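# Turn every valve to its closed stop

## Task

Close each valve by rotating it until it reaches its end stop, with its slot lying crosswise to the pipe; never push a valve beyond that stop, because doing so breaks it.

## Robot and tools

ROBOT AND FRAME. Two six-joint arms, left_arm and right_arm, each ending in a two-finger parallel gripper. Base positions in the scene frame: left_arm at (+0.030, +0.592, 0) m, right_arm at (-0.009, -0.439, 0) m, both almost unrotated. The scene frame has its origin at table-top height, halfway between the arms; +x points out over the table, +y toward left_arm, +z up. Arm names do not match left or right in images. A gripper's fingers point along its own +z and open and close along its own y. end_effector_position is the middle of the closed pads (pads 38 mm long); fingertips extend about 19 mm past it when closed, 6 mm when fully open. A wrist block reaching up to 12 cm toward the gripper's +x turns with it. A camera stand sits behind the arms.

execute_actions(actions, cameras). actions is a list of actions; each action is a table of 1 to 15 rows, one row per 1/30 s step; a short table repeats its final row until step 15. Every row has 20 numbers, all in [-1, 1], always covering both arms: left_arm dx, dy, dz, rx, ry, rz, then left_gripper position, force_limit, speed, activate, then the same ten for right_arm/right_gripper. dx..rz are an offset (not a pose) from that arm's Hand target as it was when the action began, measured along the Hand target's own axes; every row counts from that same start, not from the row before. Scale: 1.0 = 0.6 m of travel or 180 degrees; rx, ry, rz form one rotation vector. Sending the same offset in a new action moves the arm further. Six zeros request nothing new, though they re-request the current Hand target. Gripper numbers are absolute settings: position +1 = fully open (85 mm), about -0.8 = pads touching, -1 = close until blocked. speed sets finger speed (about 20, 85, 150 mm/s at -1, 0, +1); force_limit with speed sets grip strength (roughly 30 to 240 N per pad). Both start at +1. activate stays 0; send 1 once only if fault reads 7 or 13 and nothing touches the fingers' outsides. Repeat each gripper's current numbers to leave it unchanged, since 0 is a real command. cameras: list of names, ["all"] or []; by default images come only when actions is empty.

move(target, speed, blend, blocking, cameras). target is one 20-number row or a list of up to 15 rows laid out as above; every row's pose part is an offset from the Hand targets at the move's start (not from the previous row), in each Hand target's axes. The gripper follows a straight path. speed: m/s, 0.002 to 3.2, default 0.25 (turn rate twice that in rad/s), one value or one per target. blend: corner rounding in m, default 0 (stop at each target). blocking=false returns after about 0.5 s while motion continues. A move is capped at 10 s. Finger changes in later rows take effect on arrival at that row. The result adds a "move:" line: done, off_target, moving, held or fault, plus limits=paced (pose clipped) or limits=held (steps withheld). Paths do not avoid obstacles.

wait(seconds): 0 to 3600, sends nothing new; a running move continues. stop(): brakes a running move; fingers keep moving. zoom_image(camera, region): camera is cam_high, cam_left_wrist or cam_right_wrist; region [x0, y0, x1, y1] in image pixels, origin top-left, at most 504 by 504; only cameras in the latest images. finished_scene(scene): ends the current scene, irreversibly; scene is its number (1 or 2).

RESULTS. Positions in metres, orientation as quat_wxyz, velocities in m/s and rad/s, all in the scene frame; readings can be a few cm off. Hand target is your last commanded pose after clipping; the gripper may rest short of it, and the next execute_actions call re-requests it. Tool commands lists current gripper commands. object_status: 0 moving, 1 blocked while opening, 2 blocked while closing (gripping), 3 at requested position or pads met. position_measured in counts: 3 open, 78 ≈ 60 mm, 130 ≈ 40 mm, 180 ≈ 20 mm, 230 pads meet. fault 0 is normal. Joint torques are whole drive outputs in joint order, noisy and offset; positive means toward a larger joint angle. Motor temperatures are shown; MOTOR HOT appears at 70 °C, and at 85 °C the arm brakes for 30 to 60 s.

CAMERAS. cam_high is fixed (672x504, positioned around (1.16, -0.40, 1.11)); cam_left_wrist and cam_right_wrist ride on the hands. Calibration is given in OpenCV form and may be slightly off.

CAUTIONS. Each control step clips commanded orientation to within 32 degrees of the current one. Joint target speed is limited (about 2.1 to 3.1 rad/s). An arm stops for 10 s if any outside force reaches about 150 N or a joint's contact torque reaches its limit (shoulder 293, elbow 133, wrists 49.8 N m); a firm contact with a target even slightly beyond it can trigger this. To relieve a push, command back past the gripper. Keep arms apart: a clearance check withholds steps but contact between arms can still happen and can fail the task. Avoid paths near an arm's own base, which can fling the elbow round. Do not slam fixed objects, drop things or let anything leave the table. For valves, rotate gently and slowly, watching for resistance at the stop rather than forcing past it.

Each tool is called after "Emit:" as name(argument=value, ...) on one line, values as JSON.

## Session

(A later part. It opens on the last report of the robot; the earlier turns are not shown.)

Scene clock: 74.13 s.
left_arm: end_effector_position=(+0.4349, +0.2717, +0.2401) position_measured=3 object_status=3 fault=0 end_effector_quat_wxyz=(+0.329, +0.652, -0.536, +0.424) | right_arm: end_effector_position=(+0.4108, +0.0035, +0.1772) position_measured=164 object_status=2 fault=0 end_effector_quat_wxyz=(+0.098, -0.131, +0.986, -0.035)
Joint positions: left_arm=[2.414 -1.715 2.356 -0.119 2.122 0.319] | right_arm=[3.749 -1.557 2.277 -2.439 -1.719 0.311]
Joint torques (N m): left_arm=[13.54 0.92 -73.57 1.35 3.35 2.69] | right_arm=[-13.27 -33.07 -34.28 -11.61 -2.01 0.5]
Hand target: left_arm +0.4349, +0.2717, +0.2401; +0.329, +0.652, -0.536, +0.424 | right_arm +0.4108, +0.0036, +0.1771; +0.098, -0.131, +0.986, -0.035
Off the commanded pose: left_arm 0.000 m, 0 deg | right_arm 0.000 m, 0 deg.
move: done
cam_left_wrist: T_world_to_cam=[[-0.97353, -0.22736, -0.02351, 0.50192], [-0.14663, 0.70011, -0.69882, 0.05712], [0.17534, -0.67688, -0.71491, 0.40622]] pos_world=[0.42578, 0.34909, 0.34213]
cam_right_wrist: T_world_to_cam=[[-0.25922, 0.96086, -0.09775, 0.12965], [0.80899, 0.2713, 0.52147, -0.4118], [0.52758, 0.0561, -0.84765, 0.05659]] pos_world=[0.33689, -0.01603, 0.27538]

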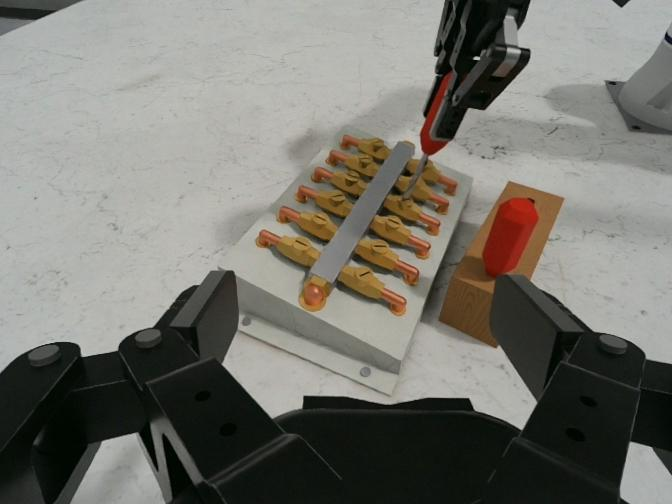

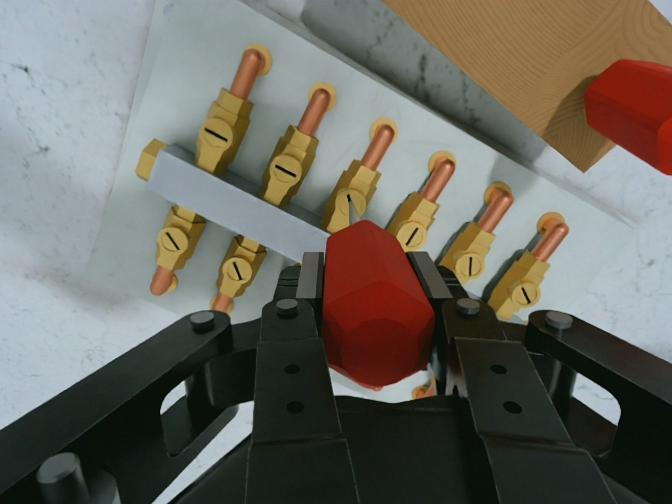

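Emit:
move(target=[[0,0,0,0,0,0,1,1,1,0,0.0022,-0.0014,0.001,0,0,0.0278,-1,0,-1,0],[0,0,0,0,0,0,1,1,1,0,0.0022,-0.0014,0.0042,0,0,0.0278,-1,0,-1,0]], speed=[0.08,0.08], cameras=["cam_left_wrist","cam_right_wrist"])

Emit:
zoom_image(camera="cam_right_wrist", region=[335, 180, 375, 220])

Emit:
zoom_image(camera="cam_left_wrist", region=[394, 190, 414, 210])

Scene clock: 75.60 s.
left_arm: end_effector_position=(+0.4349, +0.2717, +0.2401) position_measured=3 object_status=3 fault=0 end_effector_quat_wxyz=(+0.329, +0.652, -0.536, +0.424) | right_arm: end_effector_position=(+0.4103, +0.0023, +0.1746) position_measured=164 object_status=2 fault=0 end_effector_quat_wxyz=(+0.100, -0.088, +0.991, -0.030)
Joint positions: left_arm=[2.414 -1.715 2.356 -0.119 2.122 0.319] | right_arm=[3.747 -1.556 2.282 -2.445 -1.719 0.397]
Joint torques (N m): left_arm=[11.56 -2.23 -73.38 1.72 3 2.76] | right_arm=[-14.85 -32.29 -34.7 -12.2 1.42 1.06]
Hand target: left_arm +0.4349, +0.2717, +0.2401; +0.329, +0.652, -0.536, +0.424 | right_arm +0.4103, +0.0023, +0.1744; +0.100, -0.088, +0.991, -0.030
Off the commanded pose: left_arm 0.000 m, 0 deg | right_arm 0.000 m, 0 deg.
move: done
cam_left_wrist: T_world_to_cam=[[-0.97353, -0.22736, -0.02351, 0.50192], [-0.14663, 0.70011, -0.69882, 0.05712], [0.17534, -0.67688, -0.71491, 0.40622]] pos_world=[0.42578, 0.34909, 0.34213]
cam_right_wrist: T_world_to_cam=[[-0.17566, 0.98109, -0.08128, 0.09324], [0.82686, 0.19184, 0.52868, -0.41814], [0.53428, 0.02566, -0.84492, 0.05156]] pos_world=[0.33458, -0.01258, 0.27221]

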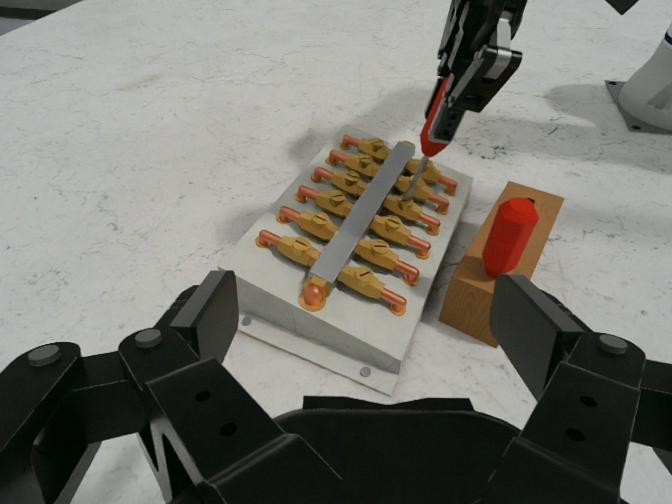

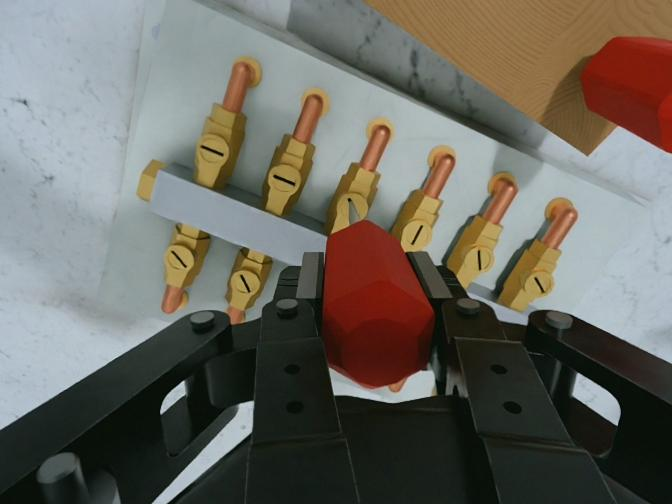

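Scaled by 12.600 from the camera's image (finer frame: 960x720).

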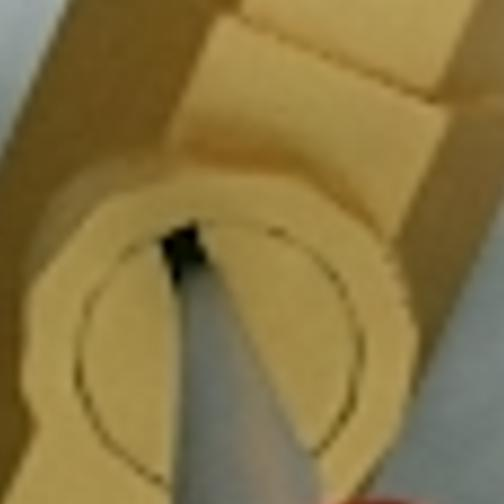

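Scaled by 25.200 from the camera's image (finer frame: 960x720).

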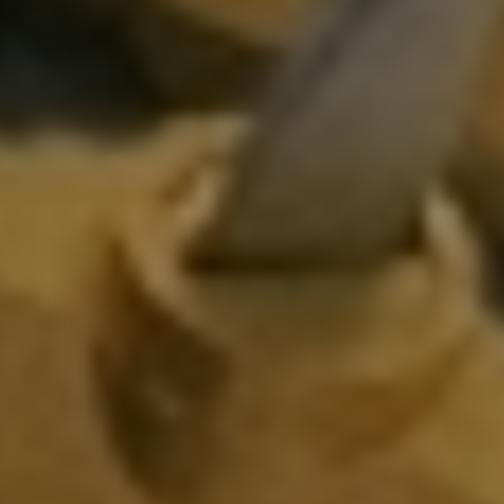

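Emit:
move(target=[[0,0,0,0,0,0,1,1,1,0,0,-0.0001,0.0022,0,0,0,-1,0,-1,0]], speed=[0.03])

Emit:
move(target=[[0,0,0,0,0,0,1,1,1,0,0,0,0.0014,0,0,0,-1,0,-1,0]], speed=[0.03], cameras=["cam_right_wrist"])

Emit:
zoom_image(camera="cam_right_wrist", region=[335, 180, 375, 220])

Scene clock: 76.30 s.
left_arm: end_effector_position=(+0.4349, +0.2717, +0.2401) position_measured=3 object_status=3 fault=0 end_effector_quat_wxyz=(+0.329, +0.652, -0.536, +0.424) | right_arm: end_effector_position=(+0.4106, +0.0022, +0.1733) position_measured=164 object_status=2 fault=0 end_effector_quat_wxyz=(+0.100, -0.088, +0.991, -0.030)
Joint positions: left_arm=[2.414 -1.715 2.356 -0.119 2.122 0.319] | right_arm=[3.747 -1.554 2.283 -2.448 -1.719 0.397]
Joint torques (N m): left_arm=[12.78 -1.46 -75.49 1.15 3.2 2.34] | right_arm=[-21.24 3.46 -6.62 -3.54 2.67 -2.81]
Hand target: left_arm +0.4349, +0.2717, +0.2401; +0.329, +0.652, -0.536, +0.424 | right_arm +0.4106, +0.0022, +0.1731; +0.100, -0.088, +0.991, -0.030
Off the commanded pose: left_arm 0.000 m, 0 deg | right_arm 0.000 m, 0 deg.
move: done

Scene clock: 76.80 s.
left_arm: end_effector_position=(+0.4349, +0.2717, +0.2401) position_measured=3 object_status=3 fault=0 end_effector_quat_wxyz=(+0.329, +0.652, -0.536, +0.424) | right_arm: end_effector_position=(+0.4108, +0.0022, +0.1724) position_measured=164 object_status=2 fault=0 end_effector_quat_wxyz=(+0.100, -0.088, +0.991, -0.030)
Joint positions: left_arm=[2.414 -1.715 2.356 -0.119 2.122 0.319] | right_arm=[3.747 -1.552 2.284 -2.45 -1.719 0.397]
Joint torques (N m): left_arm=[11.52 1.88 -76.07 1.56 3.14 3.2] | right_arm=[-20.72 20.44 9 2.05 3.82 -2.61]
Hand target: left_arm +0.4349, +0.2717, +0.2401; +0.329, +0.652, -0.536, +0.424 | right_arm +0.4107, +0.0021, +0.1723; +0.100, -0.088, +0.991, -0.030
Off the commanded pose: left_arm 0.000 m, 0 deg | right_arm 0.000 m, 0 deg.
move: done
cam_right_wrist: T_world_to_cam=[[-0.17548, 0.98113, -0.0812, 0.09316], [0.82682, 0.19165, 0.52881, -0.4174], [0.53439, 0.02566, -0.84485, 0.04938]] pos_world=[0.33508, -0.01268, 0.27001]

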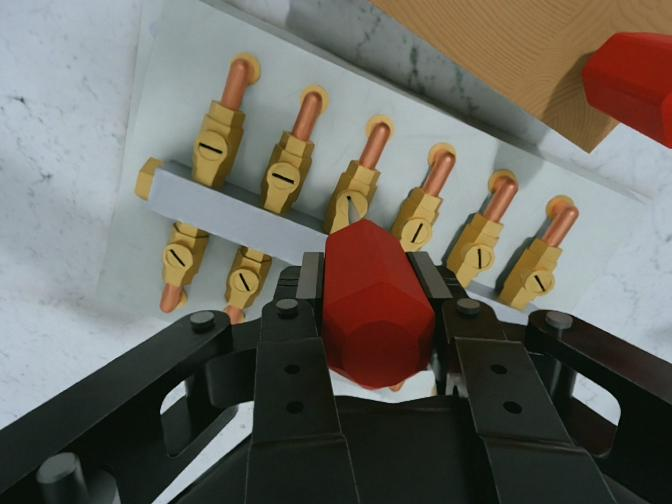

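Scaled by 12.600 from the camera's image (finer frame: 960x720).

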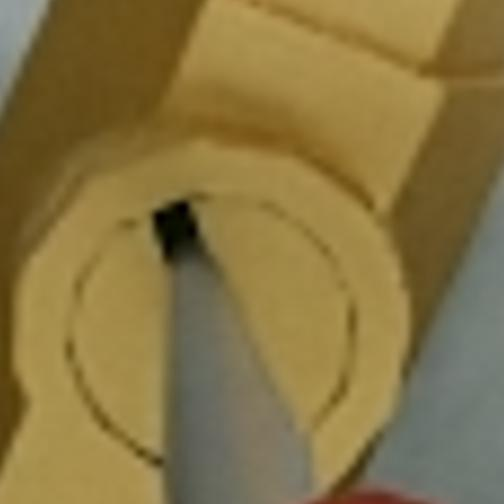

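Emit:
move(target=[[0,0,0,0,0,0,1,1,1,0,0,0,-0.0035,0,0,0,-1,0,-1,0],[0,0,0,0,0,0,1,1,1,0,0,-0.0003,-0.0035,0,0,-0.0167,-1,0,-1,0],[0,0,0,0,0,0,1,1,1,0,0,-0.0003,-0.0018,0,0,-0.0167,-1,0,-1,0]], speed=[0.05,0.05,0.03], cameras=["cam_right_wrist","cam_left_wrist"])

Emit:
zoom_image(camera="cam_right_wrist", region=[335, 180, 375, 220])

Emit:
zoom_image(camera="cam_left_wrist", region=[394, 190, 414, 210])

Scene clock: 78.50 s.
left_arm: end_effector_position=(+0.4349, +0.2717, +0.2401) position_measured=3 object_status=3 fault=0 end_effector_quat_wxyz=(+0.329, +0.652, -0.536, +0.424) | right_arm: end_effector_position=(+0.4106, +0.0020, +0.1736) position_measured=164 object_status=2 fault=0 end_effector_quat_wxyz=(+0.099, -0.114, +0.988, -0.033) end_effector_velocity=(+0.000, -0.001, -0.002) end_effector_angular_velocity=(+0.000, +0.000, +0.001)
Joint positions: left_arm=[2.414 -1.715 2.356 -0.119 2.122 0.319] | right_arm=[3.747 -1.555 2.283 -2.448 -1.719 0.344]
Joint velocities: left_arm=[within noise] | right_arm=[-0.001 0.002 0.002 -0.005 0 -0.002]
Joint torques (N m): left_arm=[10.2 2.17 -73.66 1.19 3.34 2.42] | right_arm=[-13.89 -28.75 -33.66 -11.86 0.74 -2.87]
Hand target: left_arm +0.4349, +0.2717, +0.2401; +0.329, +0.652, -0.536, +0.424 | right_arm +0.4105, +0.0020, +0.1734; +0.099, -0.114, +0.988, -0.033
Off the commanded pose: left_arm 0.000 m, 0 deg | right_arm 0.000 m, 0 deg.
move: done
cam_left_wrist: T_world_to_cam=[[-0.97353, -0.22736, -0.02351, 0.50192], [-0.14663, 0.70011, -0.69882, 0.05712], [0.17534, -0.67688, -0.71491, 0.40622]] pos_world=[0.42578, 0.34909, 0.34213]
cam_right_wrist: T_world_to_cam=[[-0.22559, 0.96993, -0.09131, 0.11583], [0.817, 0.2394, 0.52459, -0.41311], [0.53068, 0.04374, -0.84644, 0.05222]] pos_world=[0.33593, -0.01573, 0.27149]
Images, in order (width x height): cam_left_wrist 672x504, cam_right_wrist 672x504.

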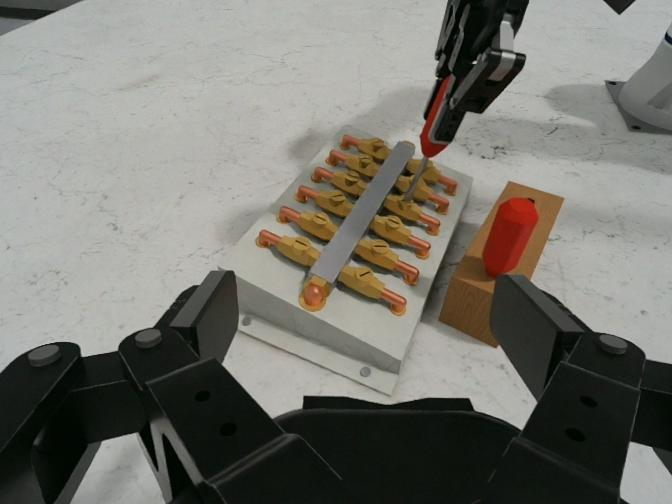

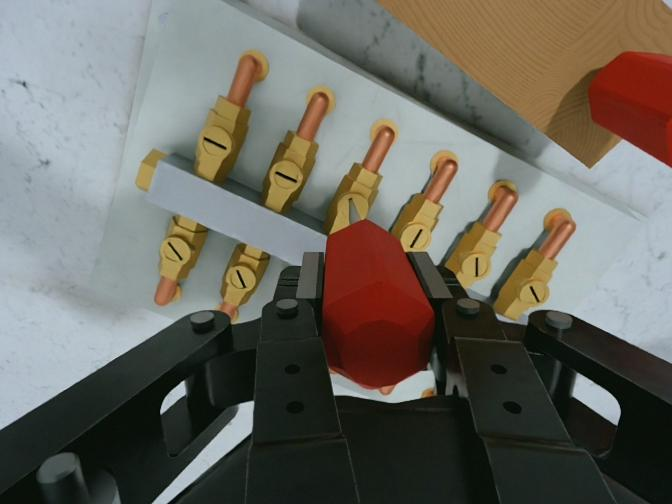

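Scaled by 12.600 from the camera's image (finer frame: 960x720).

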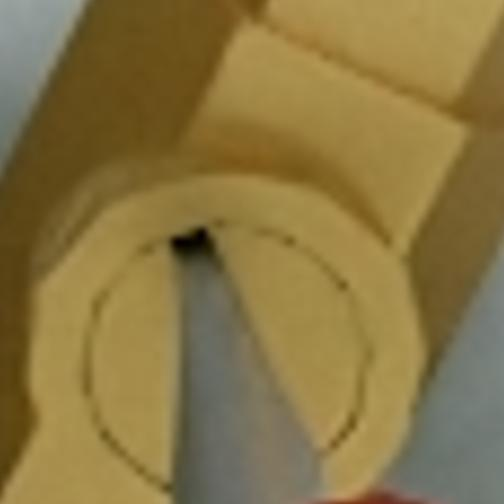

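Scaled by 25.200 from the camera's image (finer frame: 960x720).

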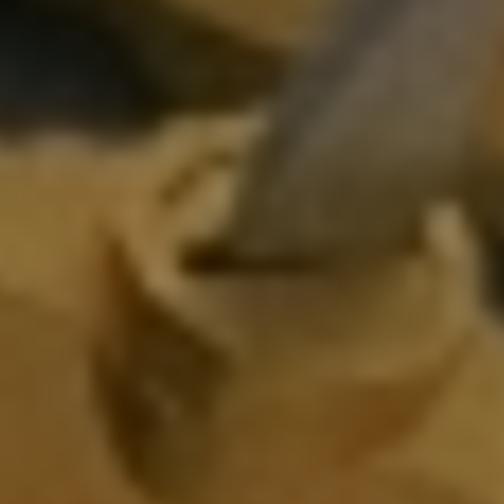

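Emit:
move(target=[[0,0,0,0,0,0,1,1,1,0,-0.0018,0.0006,-0.0008,0,0,0,-1,0,-1,0],[0,0,0,0,0,0,1,1,1,0,-0.0018,0.0006,0,0,0,0,-1,0,-1,0]], speed=[0.05,0.03], cameras=["cam_right_wrist","cam_left_wrist"])

Emit:
zoom_image(camera="cam_right_wrist", region=[335, 180, 375, 220])

Emit:
zoom_image(camera="cam_left_wrist", region=[394, 190, 414, 210])

Scene clock: 79.33 s.
left_arm: end_effector_position=(+0.4349, +0.2717, +0.2401) position_measured=3 object_status=3 fault=0 end_effector_quat_wxyz=(+0.329, +0.652, -0.536, +0.424) | right_arm: end_effector_position=(+0.4114, +0.0026, +0.1736) position_measured=164 object_status=2 fault=0 end_effector_quat_wxyz=(+0.099, -0.114, +0.988, -0.033)
Joint positions: left_arm=[2.414 -1.715 2.356 -0.119 2.122 0.319] | right_arm=[3.747 -1.553 2.281 -2.447 -1.719 0.344]
Joint torques (N m): left_arm=[13.71 1.01 -72.67 1.53 3.02 1.77] | right_arm=[-12.47 -31.78 -51.1 -12.22 2.26 -2.79]
Hand target: left_arm +0.4349, +0.2717, +0.2401; +0.329, +0.652, -0.536, +0.424 | right_arm +0.4115, +0.0026, +0.1736; +0.099, -0.114, +0.988, -0.033
Off the commanded pose: left_arm 0.000 m, 0 deg | right_arm 0.000 m, 0 deg.
move: done
cam_left_wrist: T_world_to_cam=[[-0.97353, -0.22736, -0.02351, 0.50192], [-0.14663, 0.70011, -0.69882, 0.05712], [0.17534, -0.67688, -0.71491, 0.40622]] pos_world=[0.42578, 0.34909, 0.34213]
cam_right_wrist: T_world_to_cam=[[-0.22584, 0.96988, -0.09129, 0.11553], [0.81705, 0.23961, 0.52441, -0.41395], [0.53049, 0.04384, -0.84656, 0.05181]] pos_world=[0.33683, -0.01513, 0.27149]
Images, in order (width x height): cam_left_wrist 672x504, cam_right_wrist 672x504.

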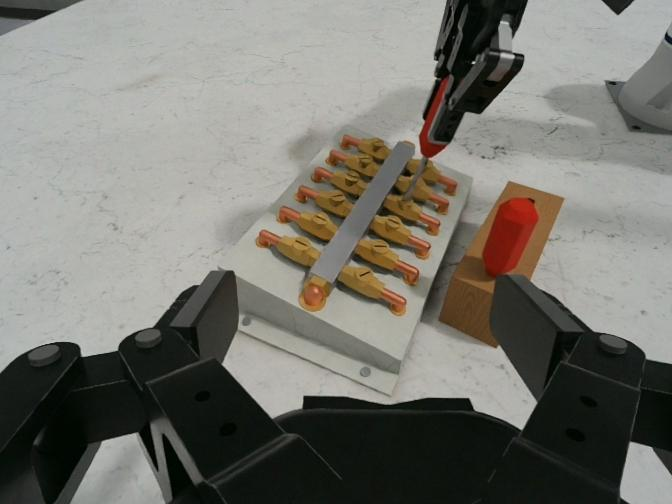

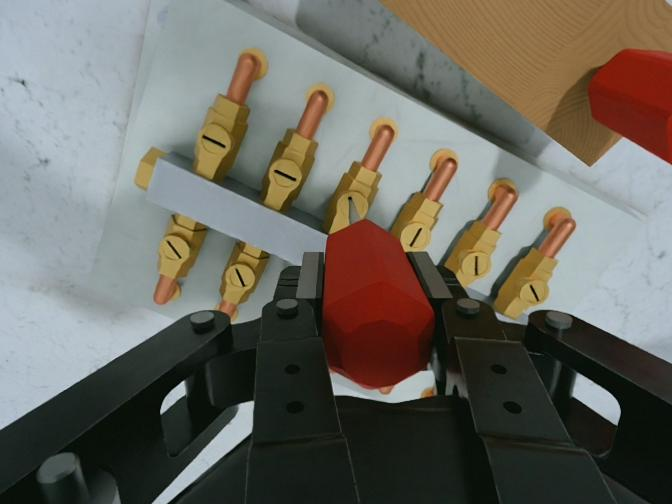

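Scaled by 12.600 from the camera's image (finer frame: 960x720).

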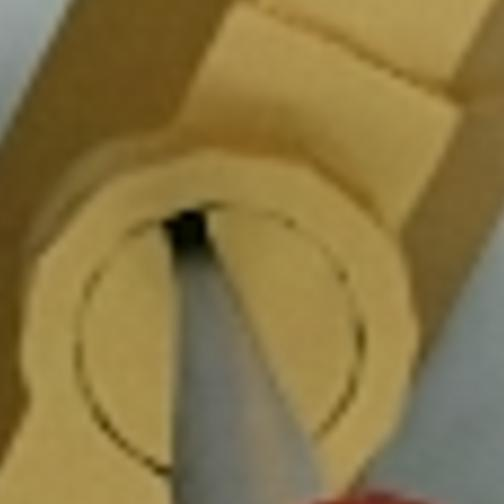

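Scaled by 25.200 from the camera's image (finer frame: 960x720).

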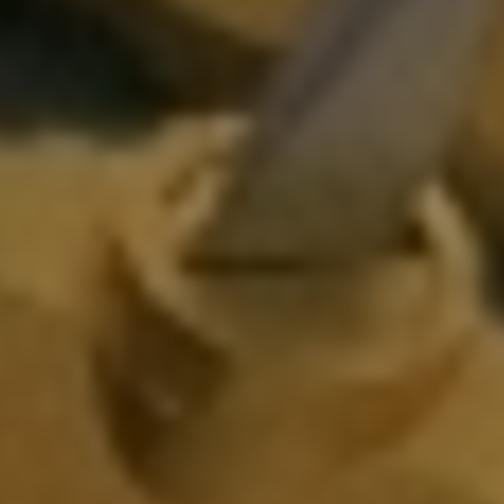

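Emit:
move(target=[[0,0,0,0,0,0,1,1,1,0,0,0,0.0013,0,0,0,-1,0,-1,0]], speed=[0.03], cameras=["cam_right_wrist","cam_left_wrist"])

Emit:
zoom_image(camera="cam_right_wrist", region=[335, 180, 375, 220])

Emit:
zoom_image(camera="cam_left_wrist", region=[394, 190, 414, 210])

Scene clock: 80.00 s.
left_arm: end_effector_position=(+0.4349, +0.2717, +0.2401) position_measured=3 object_status=3 fault=0 end_effector_quat_wxyz=(+0.329, +0.652, -0.536, +0.424) | right_arm: end_effector_position=(+0.4117, +0.0026, +0.1728) position_measured=164 object_status=2 fault=0 end_effector_quat_wxyz=(+0.099, -0.114, +0.988, -0.033)
Joint positions: left_arm=[2.414 -1.715 2.356 -0.119 2.122 0.319] | right_arm=[3.746 -1.552 2.282 -2.449 -1.719 0.344]
Joint torques (N m): left_arm=[14.02 -0.44 -75.02 1.23 3.22 2.95] | right_arm=[-14.2 -27.79 -32.76 -11.19 2.27 -2.71]
Hand target: left_arm +0.4349, +0.2717, +0.2401; +0.329, +0.652, -0.536, +0.424 | right_arm +0.4117, +0.0026, +0.1728; +0.099, -0.114, +0.988, -0.033
Off the commanded pose: left_arm 0.000 m, 0 deg | right_arm 0.000 m, 0 deg.
move: done
cam_left_wrist: T_world_to_cam=[[-0.97353, -0.22736, -0.02351, 0.50192], [-0.14663, 0.70011, -0.69882, 0.05712], [0.17534, -0.67688, -0.71491, 0.40622]] pos_world=[0.42578, 0.34909, 0.34213]
cam_right_wrist: T_world_to_cam=[[-0.22574, 0.9699, -0.09126, 0.11547], [0.81701, 0.23951, 0.52453, -0.41377], [0.53061, 0.04384, -0.84648, 0.05105]] pos_world=[0.33703, -0.01513, 0.27079]
Images, in order (width x height): cam_left_wrist 672x504, cam_right_wrist 672x504.

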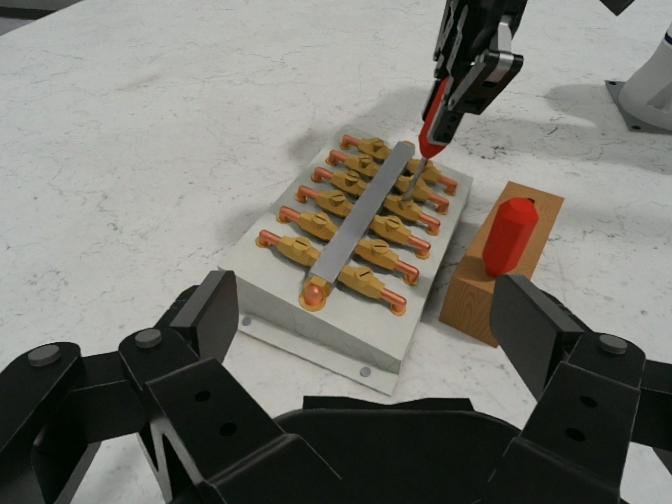

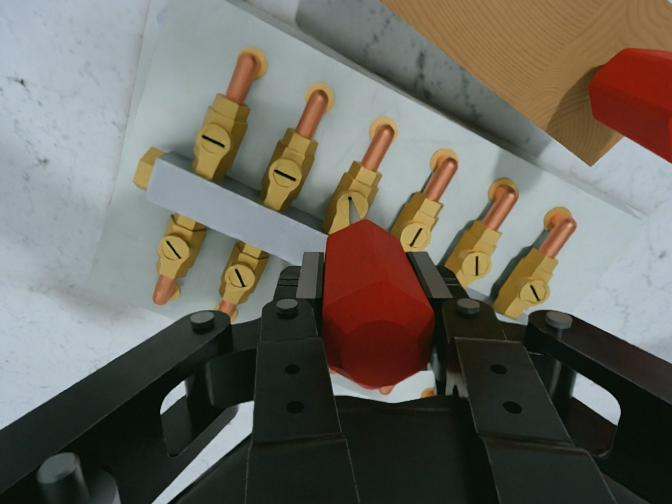

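Scaled by 12.600 from the camera's image (finer frame: 960x720).

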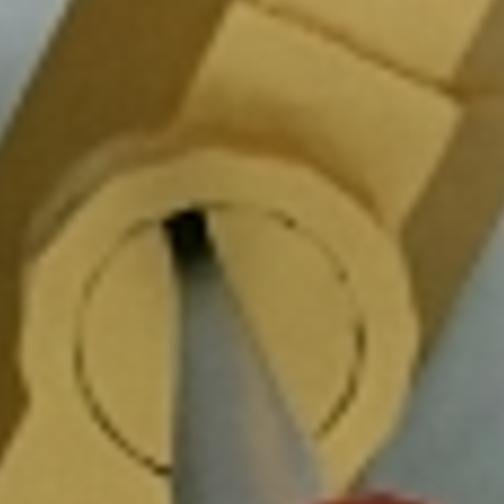

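Scaled by 25.200 from the camera's image (finer frame: 960x720).

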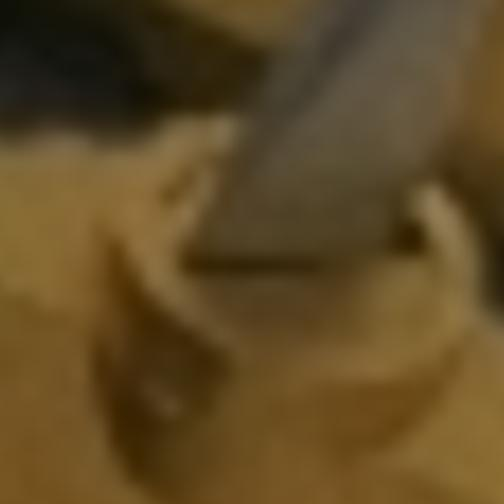

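Emit:
move(target=[[0,0,0,0,0,0,1,1,1,0,0,0,0.001,0,0,0,-1,0,-1,0]], speed=[0.03])

Emit:
move(target=[[0,0,0,0,0,0,1,1,1,0,0,0,0.001,0,0,0,-1,0,-1,0]], speed=[0.03], cameras=["cam_right_wrist","cam_left_wrist"])

Emit:
zoom_image(camera="cam_right_wrist", region=[335, 180, 375, 220])

Emit:
zoom_image(camera="cam_left_wrist", region=[394, 190, 414, 210])

Scene clock: 80.67 s.
left_arm: end_effector_position=(+0.4349, +0.2717, +0.2401) position_measured=3 object_status=3 fault=0 end_effector_quat_wxyz=(+0.329, +0.652, -0.536, +0.424) | right_arm: end_effector_position=(+0.4118, +0.0025, +0.1722) position_measured=164 object_status=2 fault=0 end_effector_quat_wxyz=(+0.099, -0.114, +0.988, -0.033)
Joint positions: left_arm=[2.414 -1.715 2.356 -0.119 2.122 0.319] | right_arm=[3.746 -1.551 2.282 -2.451 -1.719 0.344]
Joint torques (N m): left_arm=[12.73 2.67 -72.4 1.54 3.19 2.43] | right_arm=[-14.91 -25.33 -29.24 -10.19 2.92 -2.67]
Hand target: left_arm +0.4349, +0.2717, +0.2401; +0.329, +0.652, -0.536, +0.424 | right_arm +0.4118, +0.0025, +0.1722; +0.099, -0.114, +0.988, -0.033
Off the commanded pose: left_arm 0.000 m, 0 deg | right_arm 0.000 m, 0 deg.
move: done

Scene clock: 81.17 s.
left_arm: end_effector_position=(+0.4349, +0.2717, +0.2401) position_measured=3 object_status=3 fault=0 end_effector_quat_wxyz=(+0.329, +0.652, -0.536, +0.424) | right_arm: end_effector_position=(+0.4119, +0.0025, +0.1717) position_measured=164 object_status=2 fault=0 end_effector_quat_wxyz=(+0.099, -0.114, +0.988, -0.033)
Joint positions: left_arm=[2.414 -1.715 2.356 -0.119 2.122 0.319] | right_arm=[3.746 -1.55 2.283 -2.452 -1.719 0.343]
Joint torques (N m): left_arm=[11.52 -0.49 -74.7 1.03 3.1 2.17] | right_arm=[-15.31 -15.5 -22.51 -8.26 3.22 -2.53]
Hand target: left_arm +0.4349, +0.2717, +0.2401; +0.329, +0.652, -0.536, +0.424 | right_arm +0.4119, +0.0025, +0.1716; +0.099, -0.114, +0.988, -0.033
Off the commanded pose: left_arm 0.000 m, 0 deg | right_arm 0.000 m, 0 deg.
move: done
cam_left_wrist: T_world_to_cam=[[-0.97353, -0.22736, -0.02351, 0.50192], [-0.14663, 0.70011, -0.69882, 0.05712], [0.17534, -0.67688, -0.71491, 0.40622]] pos_world=[0.42578, 0.34909, 0.34213]
cam_right_wrist: T_world_to_cam=[[-0.22579, 0.9699, -0.09121, 0.11541], [0.81695, 0.23952, 0.52462, -0.41331], [0.53068, 0.04394, -0.84644, 0.0499]] pos_world=[0.33723, -0.01513, 0.26959]
Images, in order (width x height): cam_left_wrist 672x504, cam_right_wrist 672x504.

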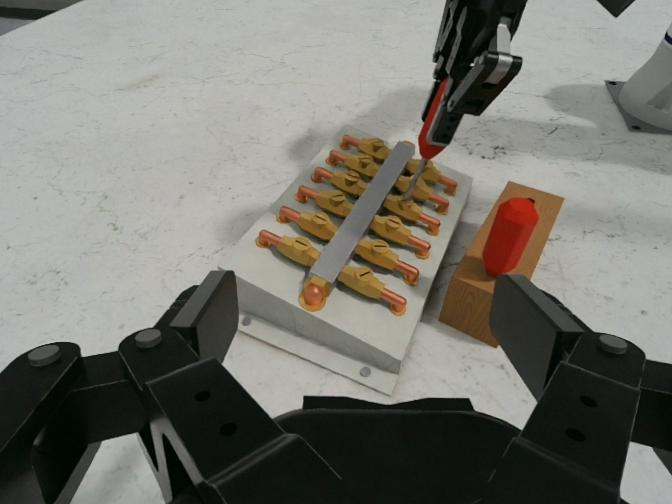

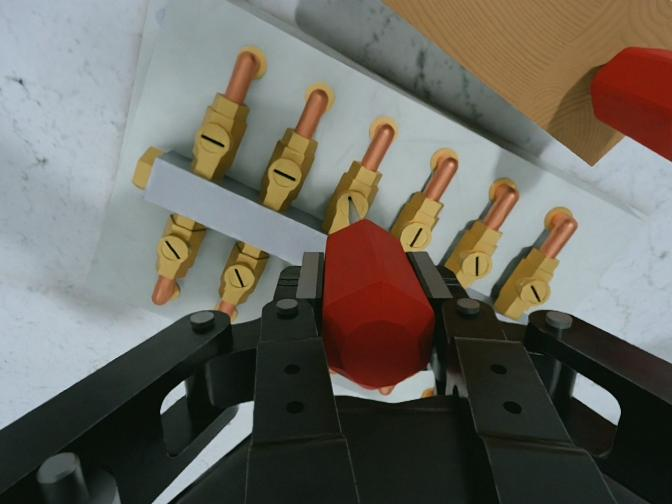

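Scaled by 12.600 from the camera's image (finer frame: 960x720).

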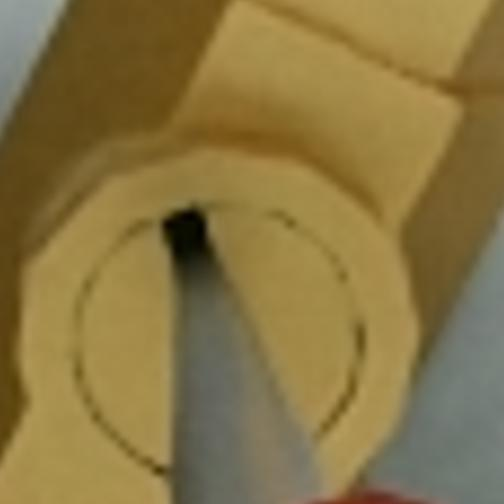

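Scaled by 25.200 from the camera's image (finer frame: 960x720).

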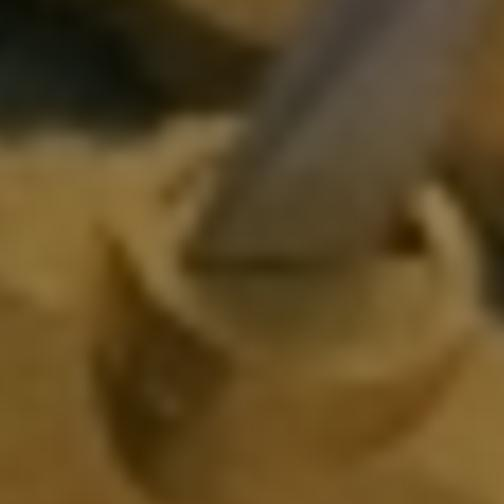

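Emit:
move(target=[[0,0,0,0,0,0,1,1,1,0,0.0010,0.0001,0.0002,0,0,-0.1111,-1,0,-1,0]], speed=[0.15], cameras=["cam_right_wrist"])

Emit:
zoom_image(camera="cam_right_wrist", region=[335, 180, 375, 220])

Scene clock: 83.13 s.
left_arm: end_effector_position=(+0.4349, +0.2717, +0.2401) position_measured=3 object_status=3 fault=0 end_effector_quat_wxyz=(+0.329, +0.652, -0.536, +0.424) | right_arm: end_effector_position=(+0.4113, +0.0025, +0.1714) position_measured=164 object_status=2 fault=0 end_effector_quat_wxyz=(+0.092, -0.284, +0.953, -0.050)
Joint positions: left_arm=[2.414 -1.715 2.356 -0.119 2.122 0.319] | right_arm=[3.746 -1.55 2.283 -2.452 -1.719 -0.005]
Joint torques (N m): left_arm=[12.31 1.99 -73.43 1.24 3.67 2.45] | right_arm=[-15.88 -45.28 -22.83 -7.5 1.99 -3.29]
Hand target: left_arm +0.4349, +0.2717, +0.2401; +0.329, +0.652, -0.536, +0.424 | right_arm +0.4113, +0.0024, +0.1714; +0.092, -0.284, +0.953, -0.050
Off the commanded pose: left_arm 0.000 m, 0 deg | right_arm 0.000 m, 0 deg.
move: done
cam_right_wrist: T_world_to_cam=[[-0.53762, 0.82974, -0.14998, 0.25402], [0.69106, 0.53551, 0.48546, -0.3549], [0.48312, 0.15735, -0.8613, 0.07182]] pos_world=[0.34712, -0.03202, 0.27225]

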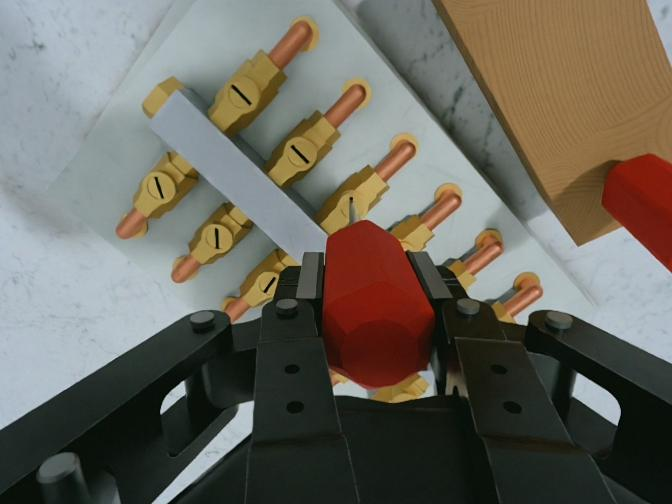

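Scaled by 12.600 from the camera's image (finer frame: 960x720).

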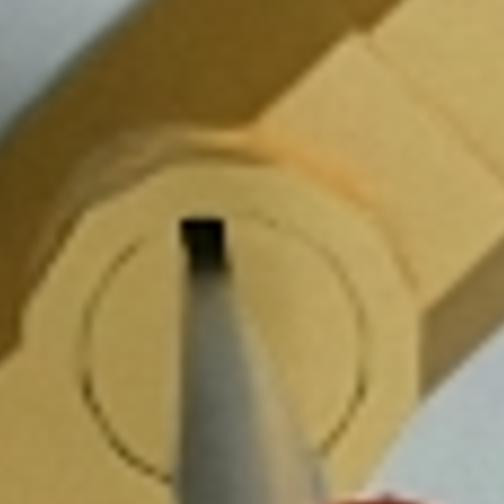

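Emit:
move(target=[[0,0,0,0,0,0,1,1,1,0,0.0002,0.0008,0.0002,0,0,-0.1111,-1,0,-1,0]], speed=[0.15], cameras=["cam_right_wrist"])

Emit:
zoom_image(camera="cam_right_wrist", region=[335, 180, 375, 220])

Scene clock: 85.03 s.
left_arm: end_effector_position=(+0.4349, +0.2717, +0.2401) position_measured=3 object_status=3 fault=0 end_effector_quat_wxyz=(+0.329, +0.652, -0.536, +0.424) | right_arm: end_effector_position=(+0.4110, +0.0028, +0.1712) position_measured=164 object_status=2 fault=0 end_effector_quat_wxyz=(+0.082, -0.445, +0.889, -0.065)
Joint positions: left_arm=[2.414 -1.715 2.356 -0.119 2.122 0.319] | right_arm=[3.747 -1.55 2.284 -2.453 -1.719 -0.353]
Joint torques (N m): left_arm=[10.94 3.41 -73.52 1.2 3.34 2.43] | right_arm=[-16.32 -29.37 -20.08 -7.38 2.35 -3.79]
Hand target: left_arm +0.4349, +0.2717, +0.2401; +0.329, +0.652, -0.536, +0.424 | right_arm +0.4110, +0.0028, +0.1712; +0.082, -0.445, +0.889, -0.065
Off the commanded pose: left_arm 0.000 m, 0 deg | right_arm 0.000 m, 0 deg.
move: done
cam_right_wrist: T_world_to_cam=[[-0.78498, 0.58935, -0.19096, 0.36296], [0.47282, 0.7691, 0.43003, -0.25634], [0.40031, 0.24727, -0.88239, 0.10915]] pos_world=[0.36243, -0.04375, 0.27585]

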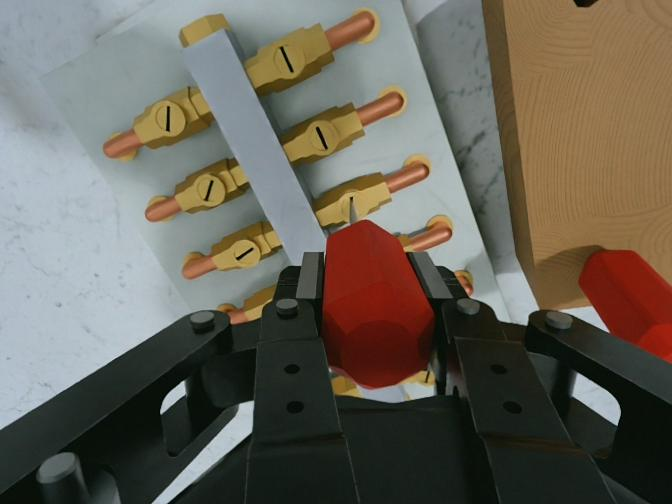

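Scaled by 12.600 from the camera's image (finer frame: 960x720).

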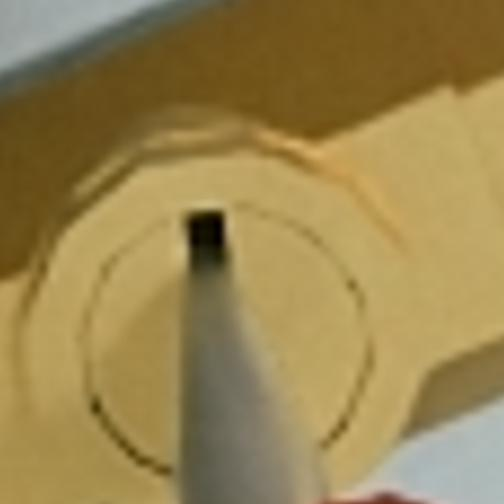

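Emit:
move(target=[[0,0,0,0,0,0,1,1,1,0,0.0003,0.0006,0.0002,0,0,-0.0694,-1,0,-1,0],[0,0,0,0,0,0,1,1,1,0,0.0003,0.00065,0.0002,0,0,-0.0806,-1,0,-1,0]], speed=[0.15,0.03], cameras=["cam_right_wrist"])

Emit:
zoom_image(camera="cam_right_wrist", region=[320, 170, 400, 250])

Emit:
zoom_image(camera="cam_right_wrist", region=[300, 90, 380, 170])

Scene clock: 87.33 s.
left_arm: end_effector_position=(+0.4349, +0.2717, +0.2401) position_measured=3 object_status=3 fault=0 end_effector_quat_wxyz=(+0.329, +0.652, -0.536, +0.424) | right_arm: end_effector_position=(+0.4106, +0.0028, +0.1710) position_measured=164 object_status=2 fault=0 end_effector_quat_wxyz=(+0.073, -0.554, +0.826, -0.075)
Joint positions: left_arm=[2.414 -1.715 2.356 -0.119 2.122 0.319] | right_arm=[3.748 -1.55 2.284 -2.453 -1.719 -0.606]
Joint torques (N m): left_arm=[11.89 1.45 -73.96 0.93 3.25 2.55] | right_arm=[-20.12 -29.05 -14.74 -5.16 1.83 -3.52]
Hand target: left_arm +0.4349, +0.2717, +0.2401; +0.329, +0.652, -0.536, +0.424 | right_arm +0.4106, +0.0028, +0.1710; +0.073, -0.554, +0.826, -0.075
Off the commanded pose: left_arm 0.000 m, 0 deg | right_arm 0.000 m, 0 deg.
move: done
cam_right_wrist: T_world_to_cam=[[-0.90638, 0.36851, -0.20656, 0.41568], [0.27159, 0.88281, 0.38327, -0.16576], [0.32359, 0.29129, -0.90025, 0.14352]] pos_world=[0.37534, -0.04866, 0.2786]

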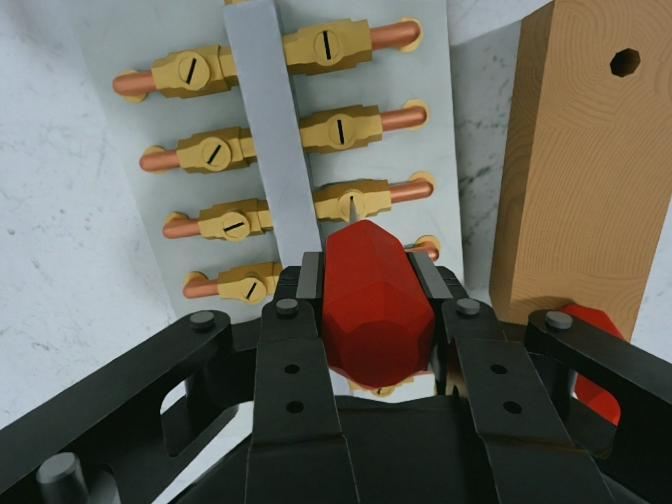

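Scaled by 6.300 from the camera's image (finer frame: 960x720).

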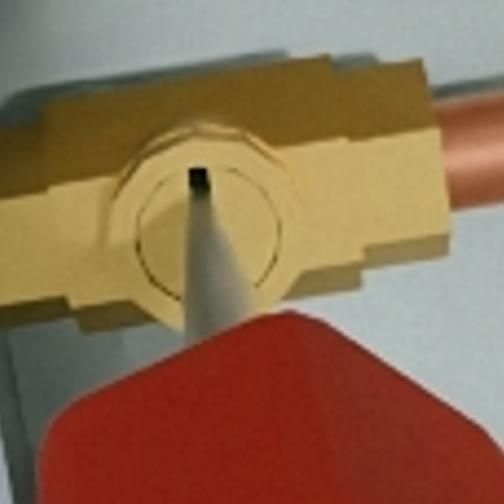

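Scaled by 6.300 from the camera's image (finer frame: 960x720).

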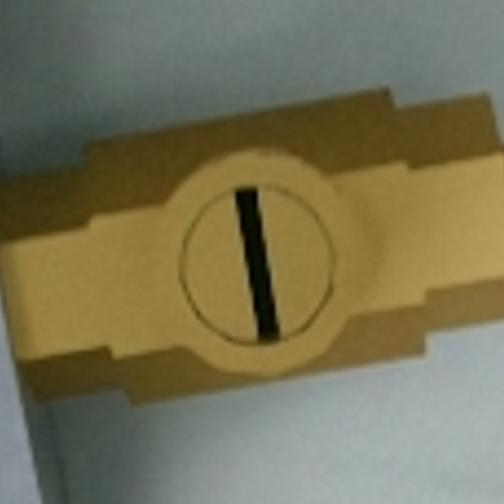

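Emit:
move(target=[[0,0,0,0,0,0,1,1,1,0,0,0,0,0,0,-0.0067,-1,0,-1,0]], speed=[0.03])

Scene clock: 88.20 s.
left_arm: end_effector_position=(+0.4349, +0.2717, +0.2401) position_measured=3 object_status=3 fault=0 end_effector_quat_wxyz=(+0.329, +0.652, -0.536, +0.424) | right_arm: end_effector_position=(+0.4106, +0.0028, +0.1710) position_measured=164 object_status=2 fault=0 end_effector_quat_wxyz=(+0.072, -0.562, +0.820, -0.075)
Joint positions: left_arm=[2.414 -1.715 2.356 -0.119 2.122 0.319] | right_arm=[3.748 -1.55 2.284 -2.453 -1.719 -0.627]
Joint torques (N m): left_arm=[10.2 0.21 -73.56 0.95 3.5 2.18] | right_arm=[-10.21 -29.49 -19.54 -5.61 1.44 -4.03]
Hand target: left_arm +0.4349, +0.2717, +0.2401; +0.329, +0.652, -0.536, +0.424 | right_arm +0.4106, +0.0028, +0.1710; +0.072, -0.562, +0.820, -0.075
Off the commanded pose: left_arm 0.000 m, 0 deg | right_arm 0.000 m, 0 deg.
move: done

Emit:
move(target=[[0,0,0,0,0,0,1,1,1,0,0,0,-0.03,0,0,0,-1,0,-1,0],[0,0,0,0,0,0,1,1,1,0,-0.066,0.0067,-0.03,0,0,0.5594,-1,0,-1,0],[0,0,0,0,0,0,1,1,1,0,-0.066,0.0067,-0.0092,0,0,0.5594,-1,0,-1,0]], speed=[0.1,0.5,0.1], blend=[0.003,0.002,0], cameras=["cam_left_wrist","cam_right_wrist"])

Emit:
zoom_image(camera="cam_right_wrist", region=[335, 180, 375, 220])

Emit:
zoom_image(camera="cam_left_wrist", region=[376, 206, 406, 236])

Scene clock: 91.50 s.
left_arm: end_effector_position=(+0.4349, +0.2717, +0.2401) position_measured=3 object_status=3 fault=0 end_effector_quat_wxyz=(+0.329, +0.652, -0.536, +0.424) | right_arm: end_effector_position=(+0.4199, +0.0415, +0.1770) position_measured=164 object_status=2 fault=0 end_effector_quat_wxyz=(+0.104, +0.272, +0.957, +0.007)
Joint positions: left_arm=[2.414 -1.715 2.356 -0.119 2.122 0.319] | right_arm=[3.794 -1.5 2.215 -2.427 -1.726 1.176]
Joint torques (N m): left_arm=[13.33 1.04 -75.52 1.09 3.19 2.21] | right_arm=[-14.99 -37 -34.91 -12.18 -2.25 0.88]
Hand target: left_arm +0.4349, +0.2717, +0.2401; +0.329, +0.652, -0.536, +0.424 | right_arm +0.4200, +0.0415, +0.1769; +0.104, +0.273, +0.956, +0.007
Off the commanded pose: left_arm 0.000 m, 0 deg | right_arm 0.000 m, 0 deg.
move: done
cam_left_wrist: T_world_to_cam=[[-0.97353, -0.22736, -0.02351, 0.50192], [-0.14663, 0.70011, -0.69882, 0.05712], [0.17534, -0.67688, -0.71491, 0.40622]] pos_world=[0.42578, 0.34909, 0.34213]
cam_right_wrist: T_world_to_cam=[[0.51353, 0.85542, 0.06737, -0.25383], [0.70671, -0.46617, 0.53221, -0.35781], [0.48667, -0.22569, -0.84393, 0.07766]] pos_world=[0.34542, 0.06786, 0.27307]

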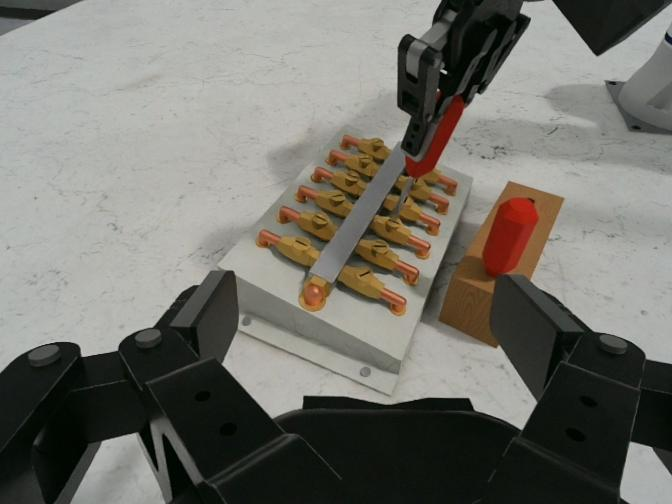

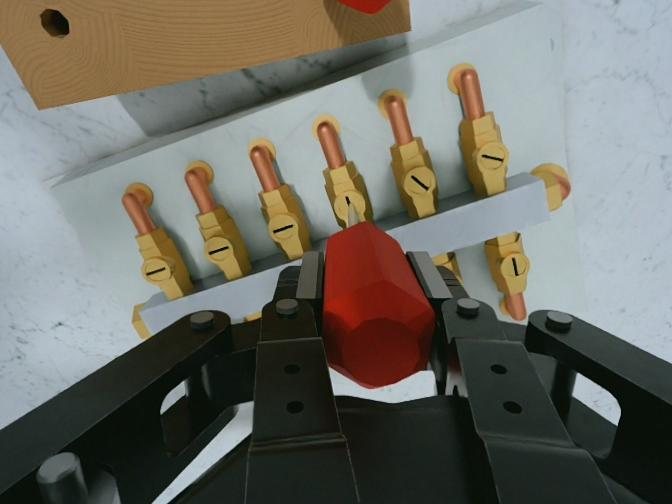

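Scaled by 12.600 from the camera's image (finer frame: 960x720).

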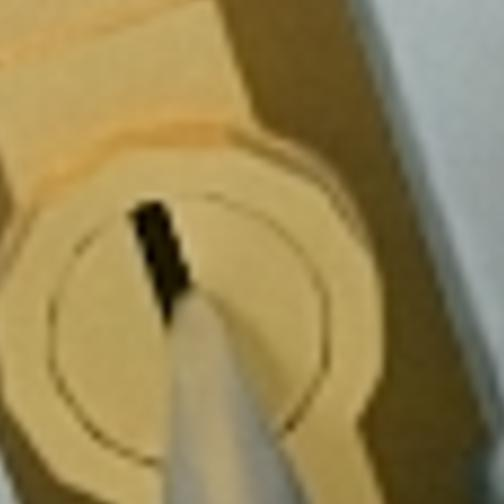

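Scaled by 16.800 from the camera's image (finer frame: 960x720).

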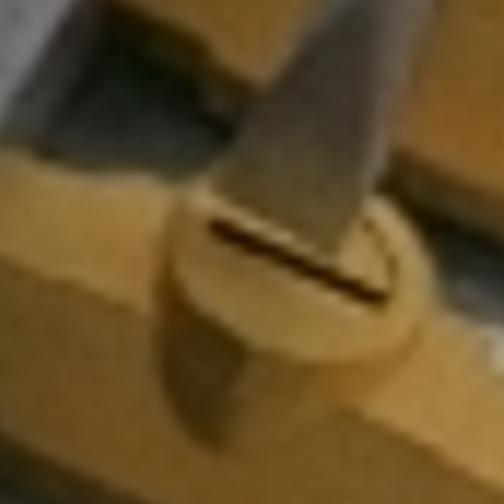

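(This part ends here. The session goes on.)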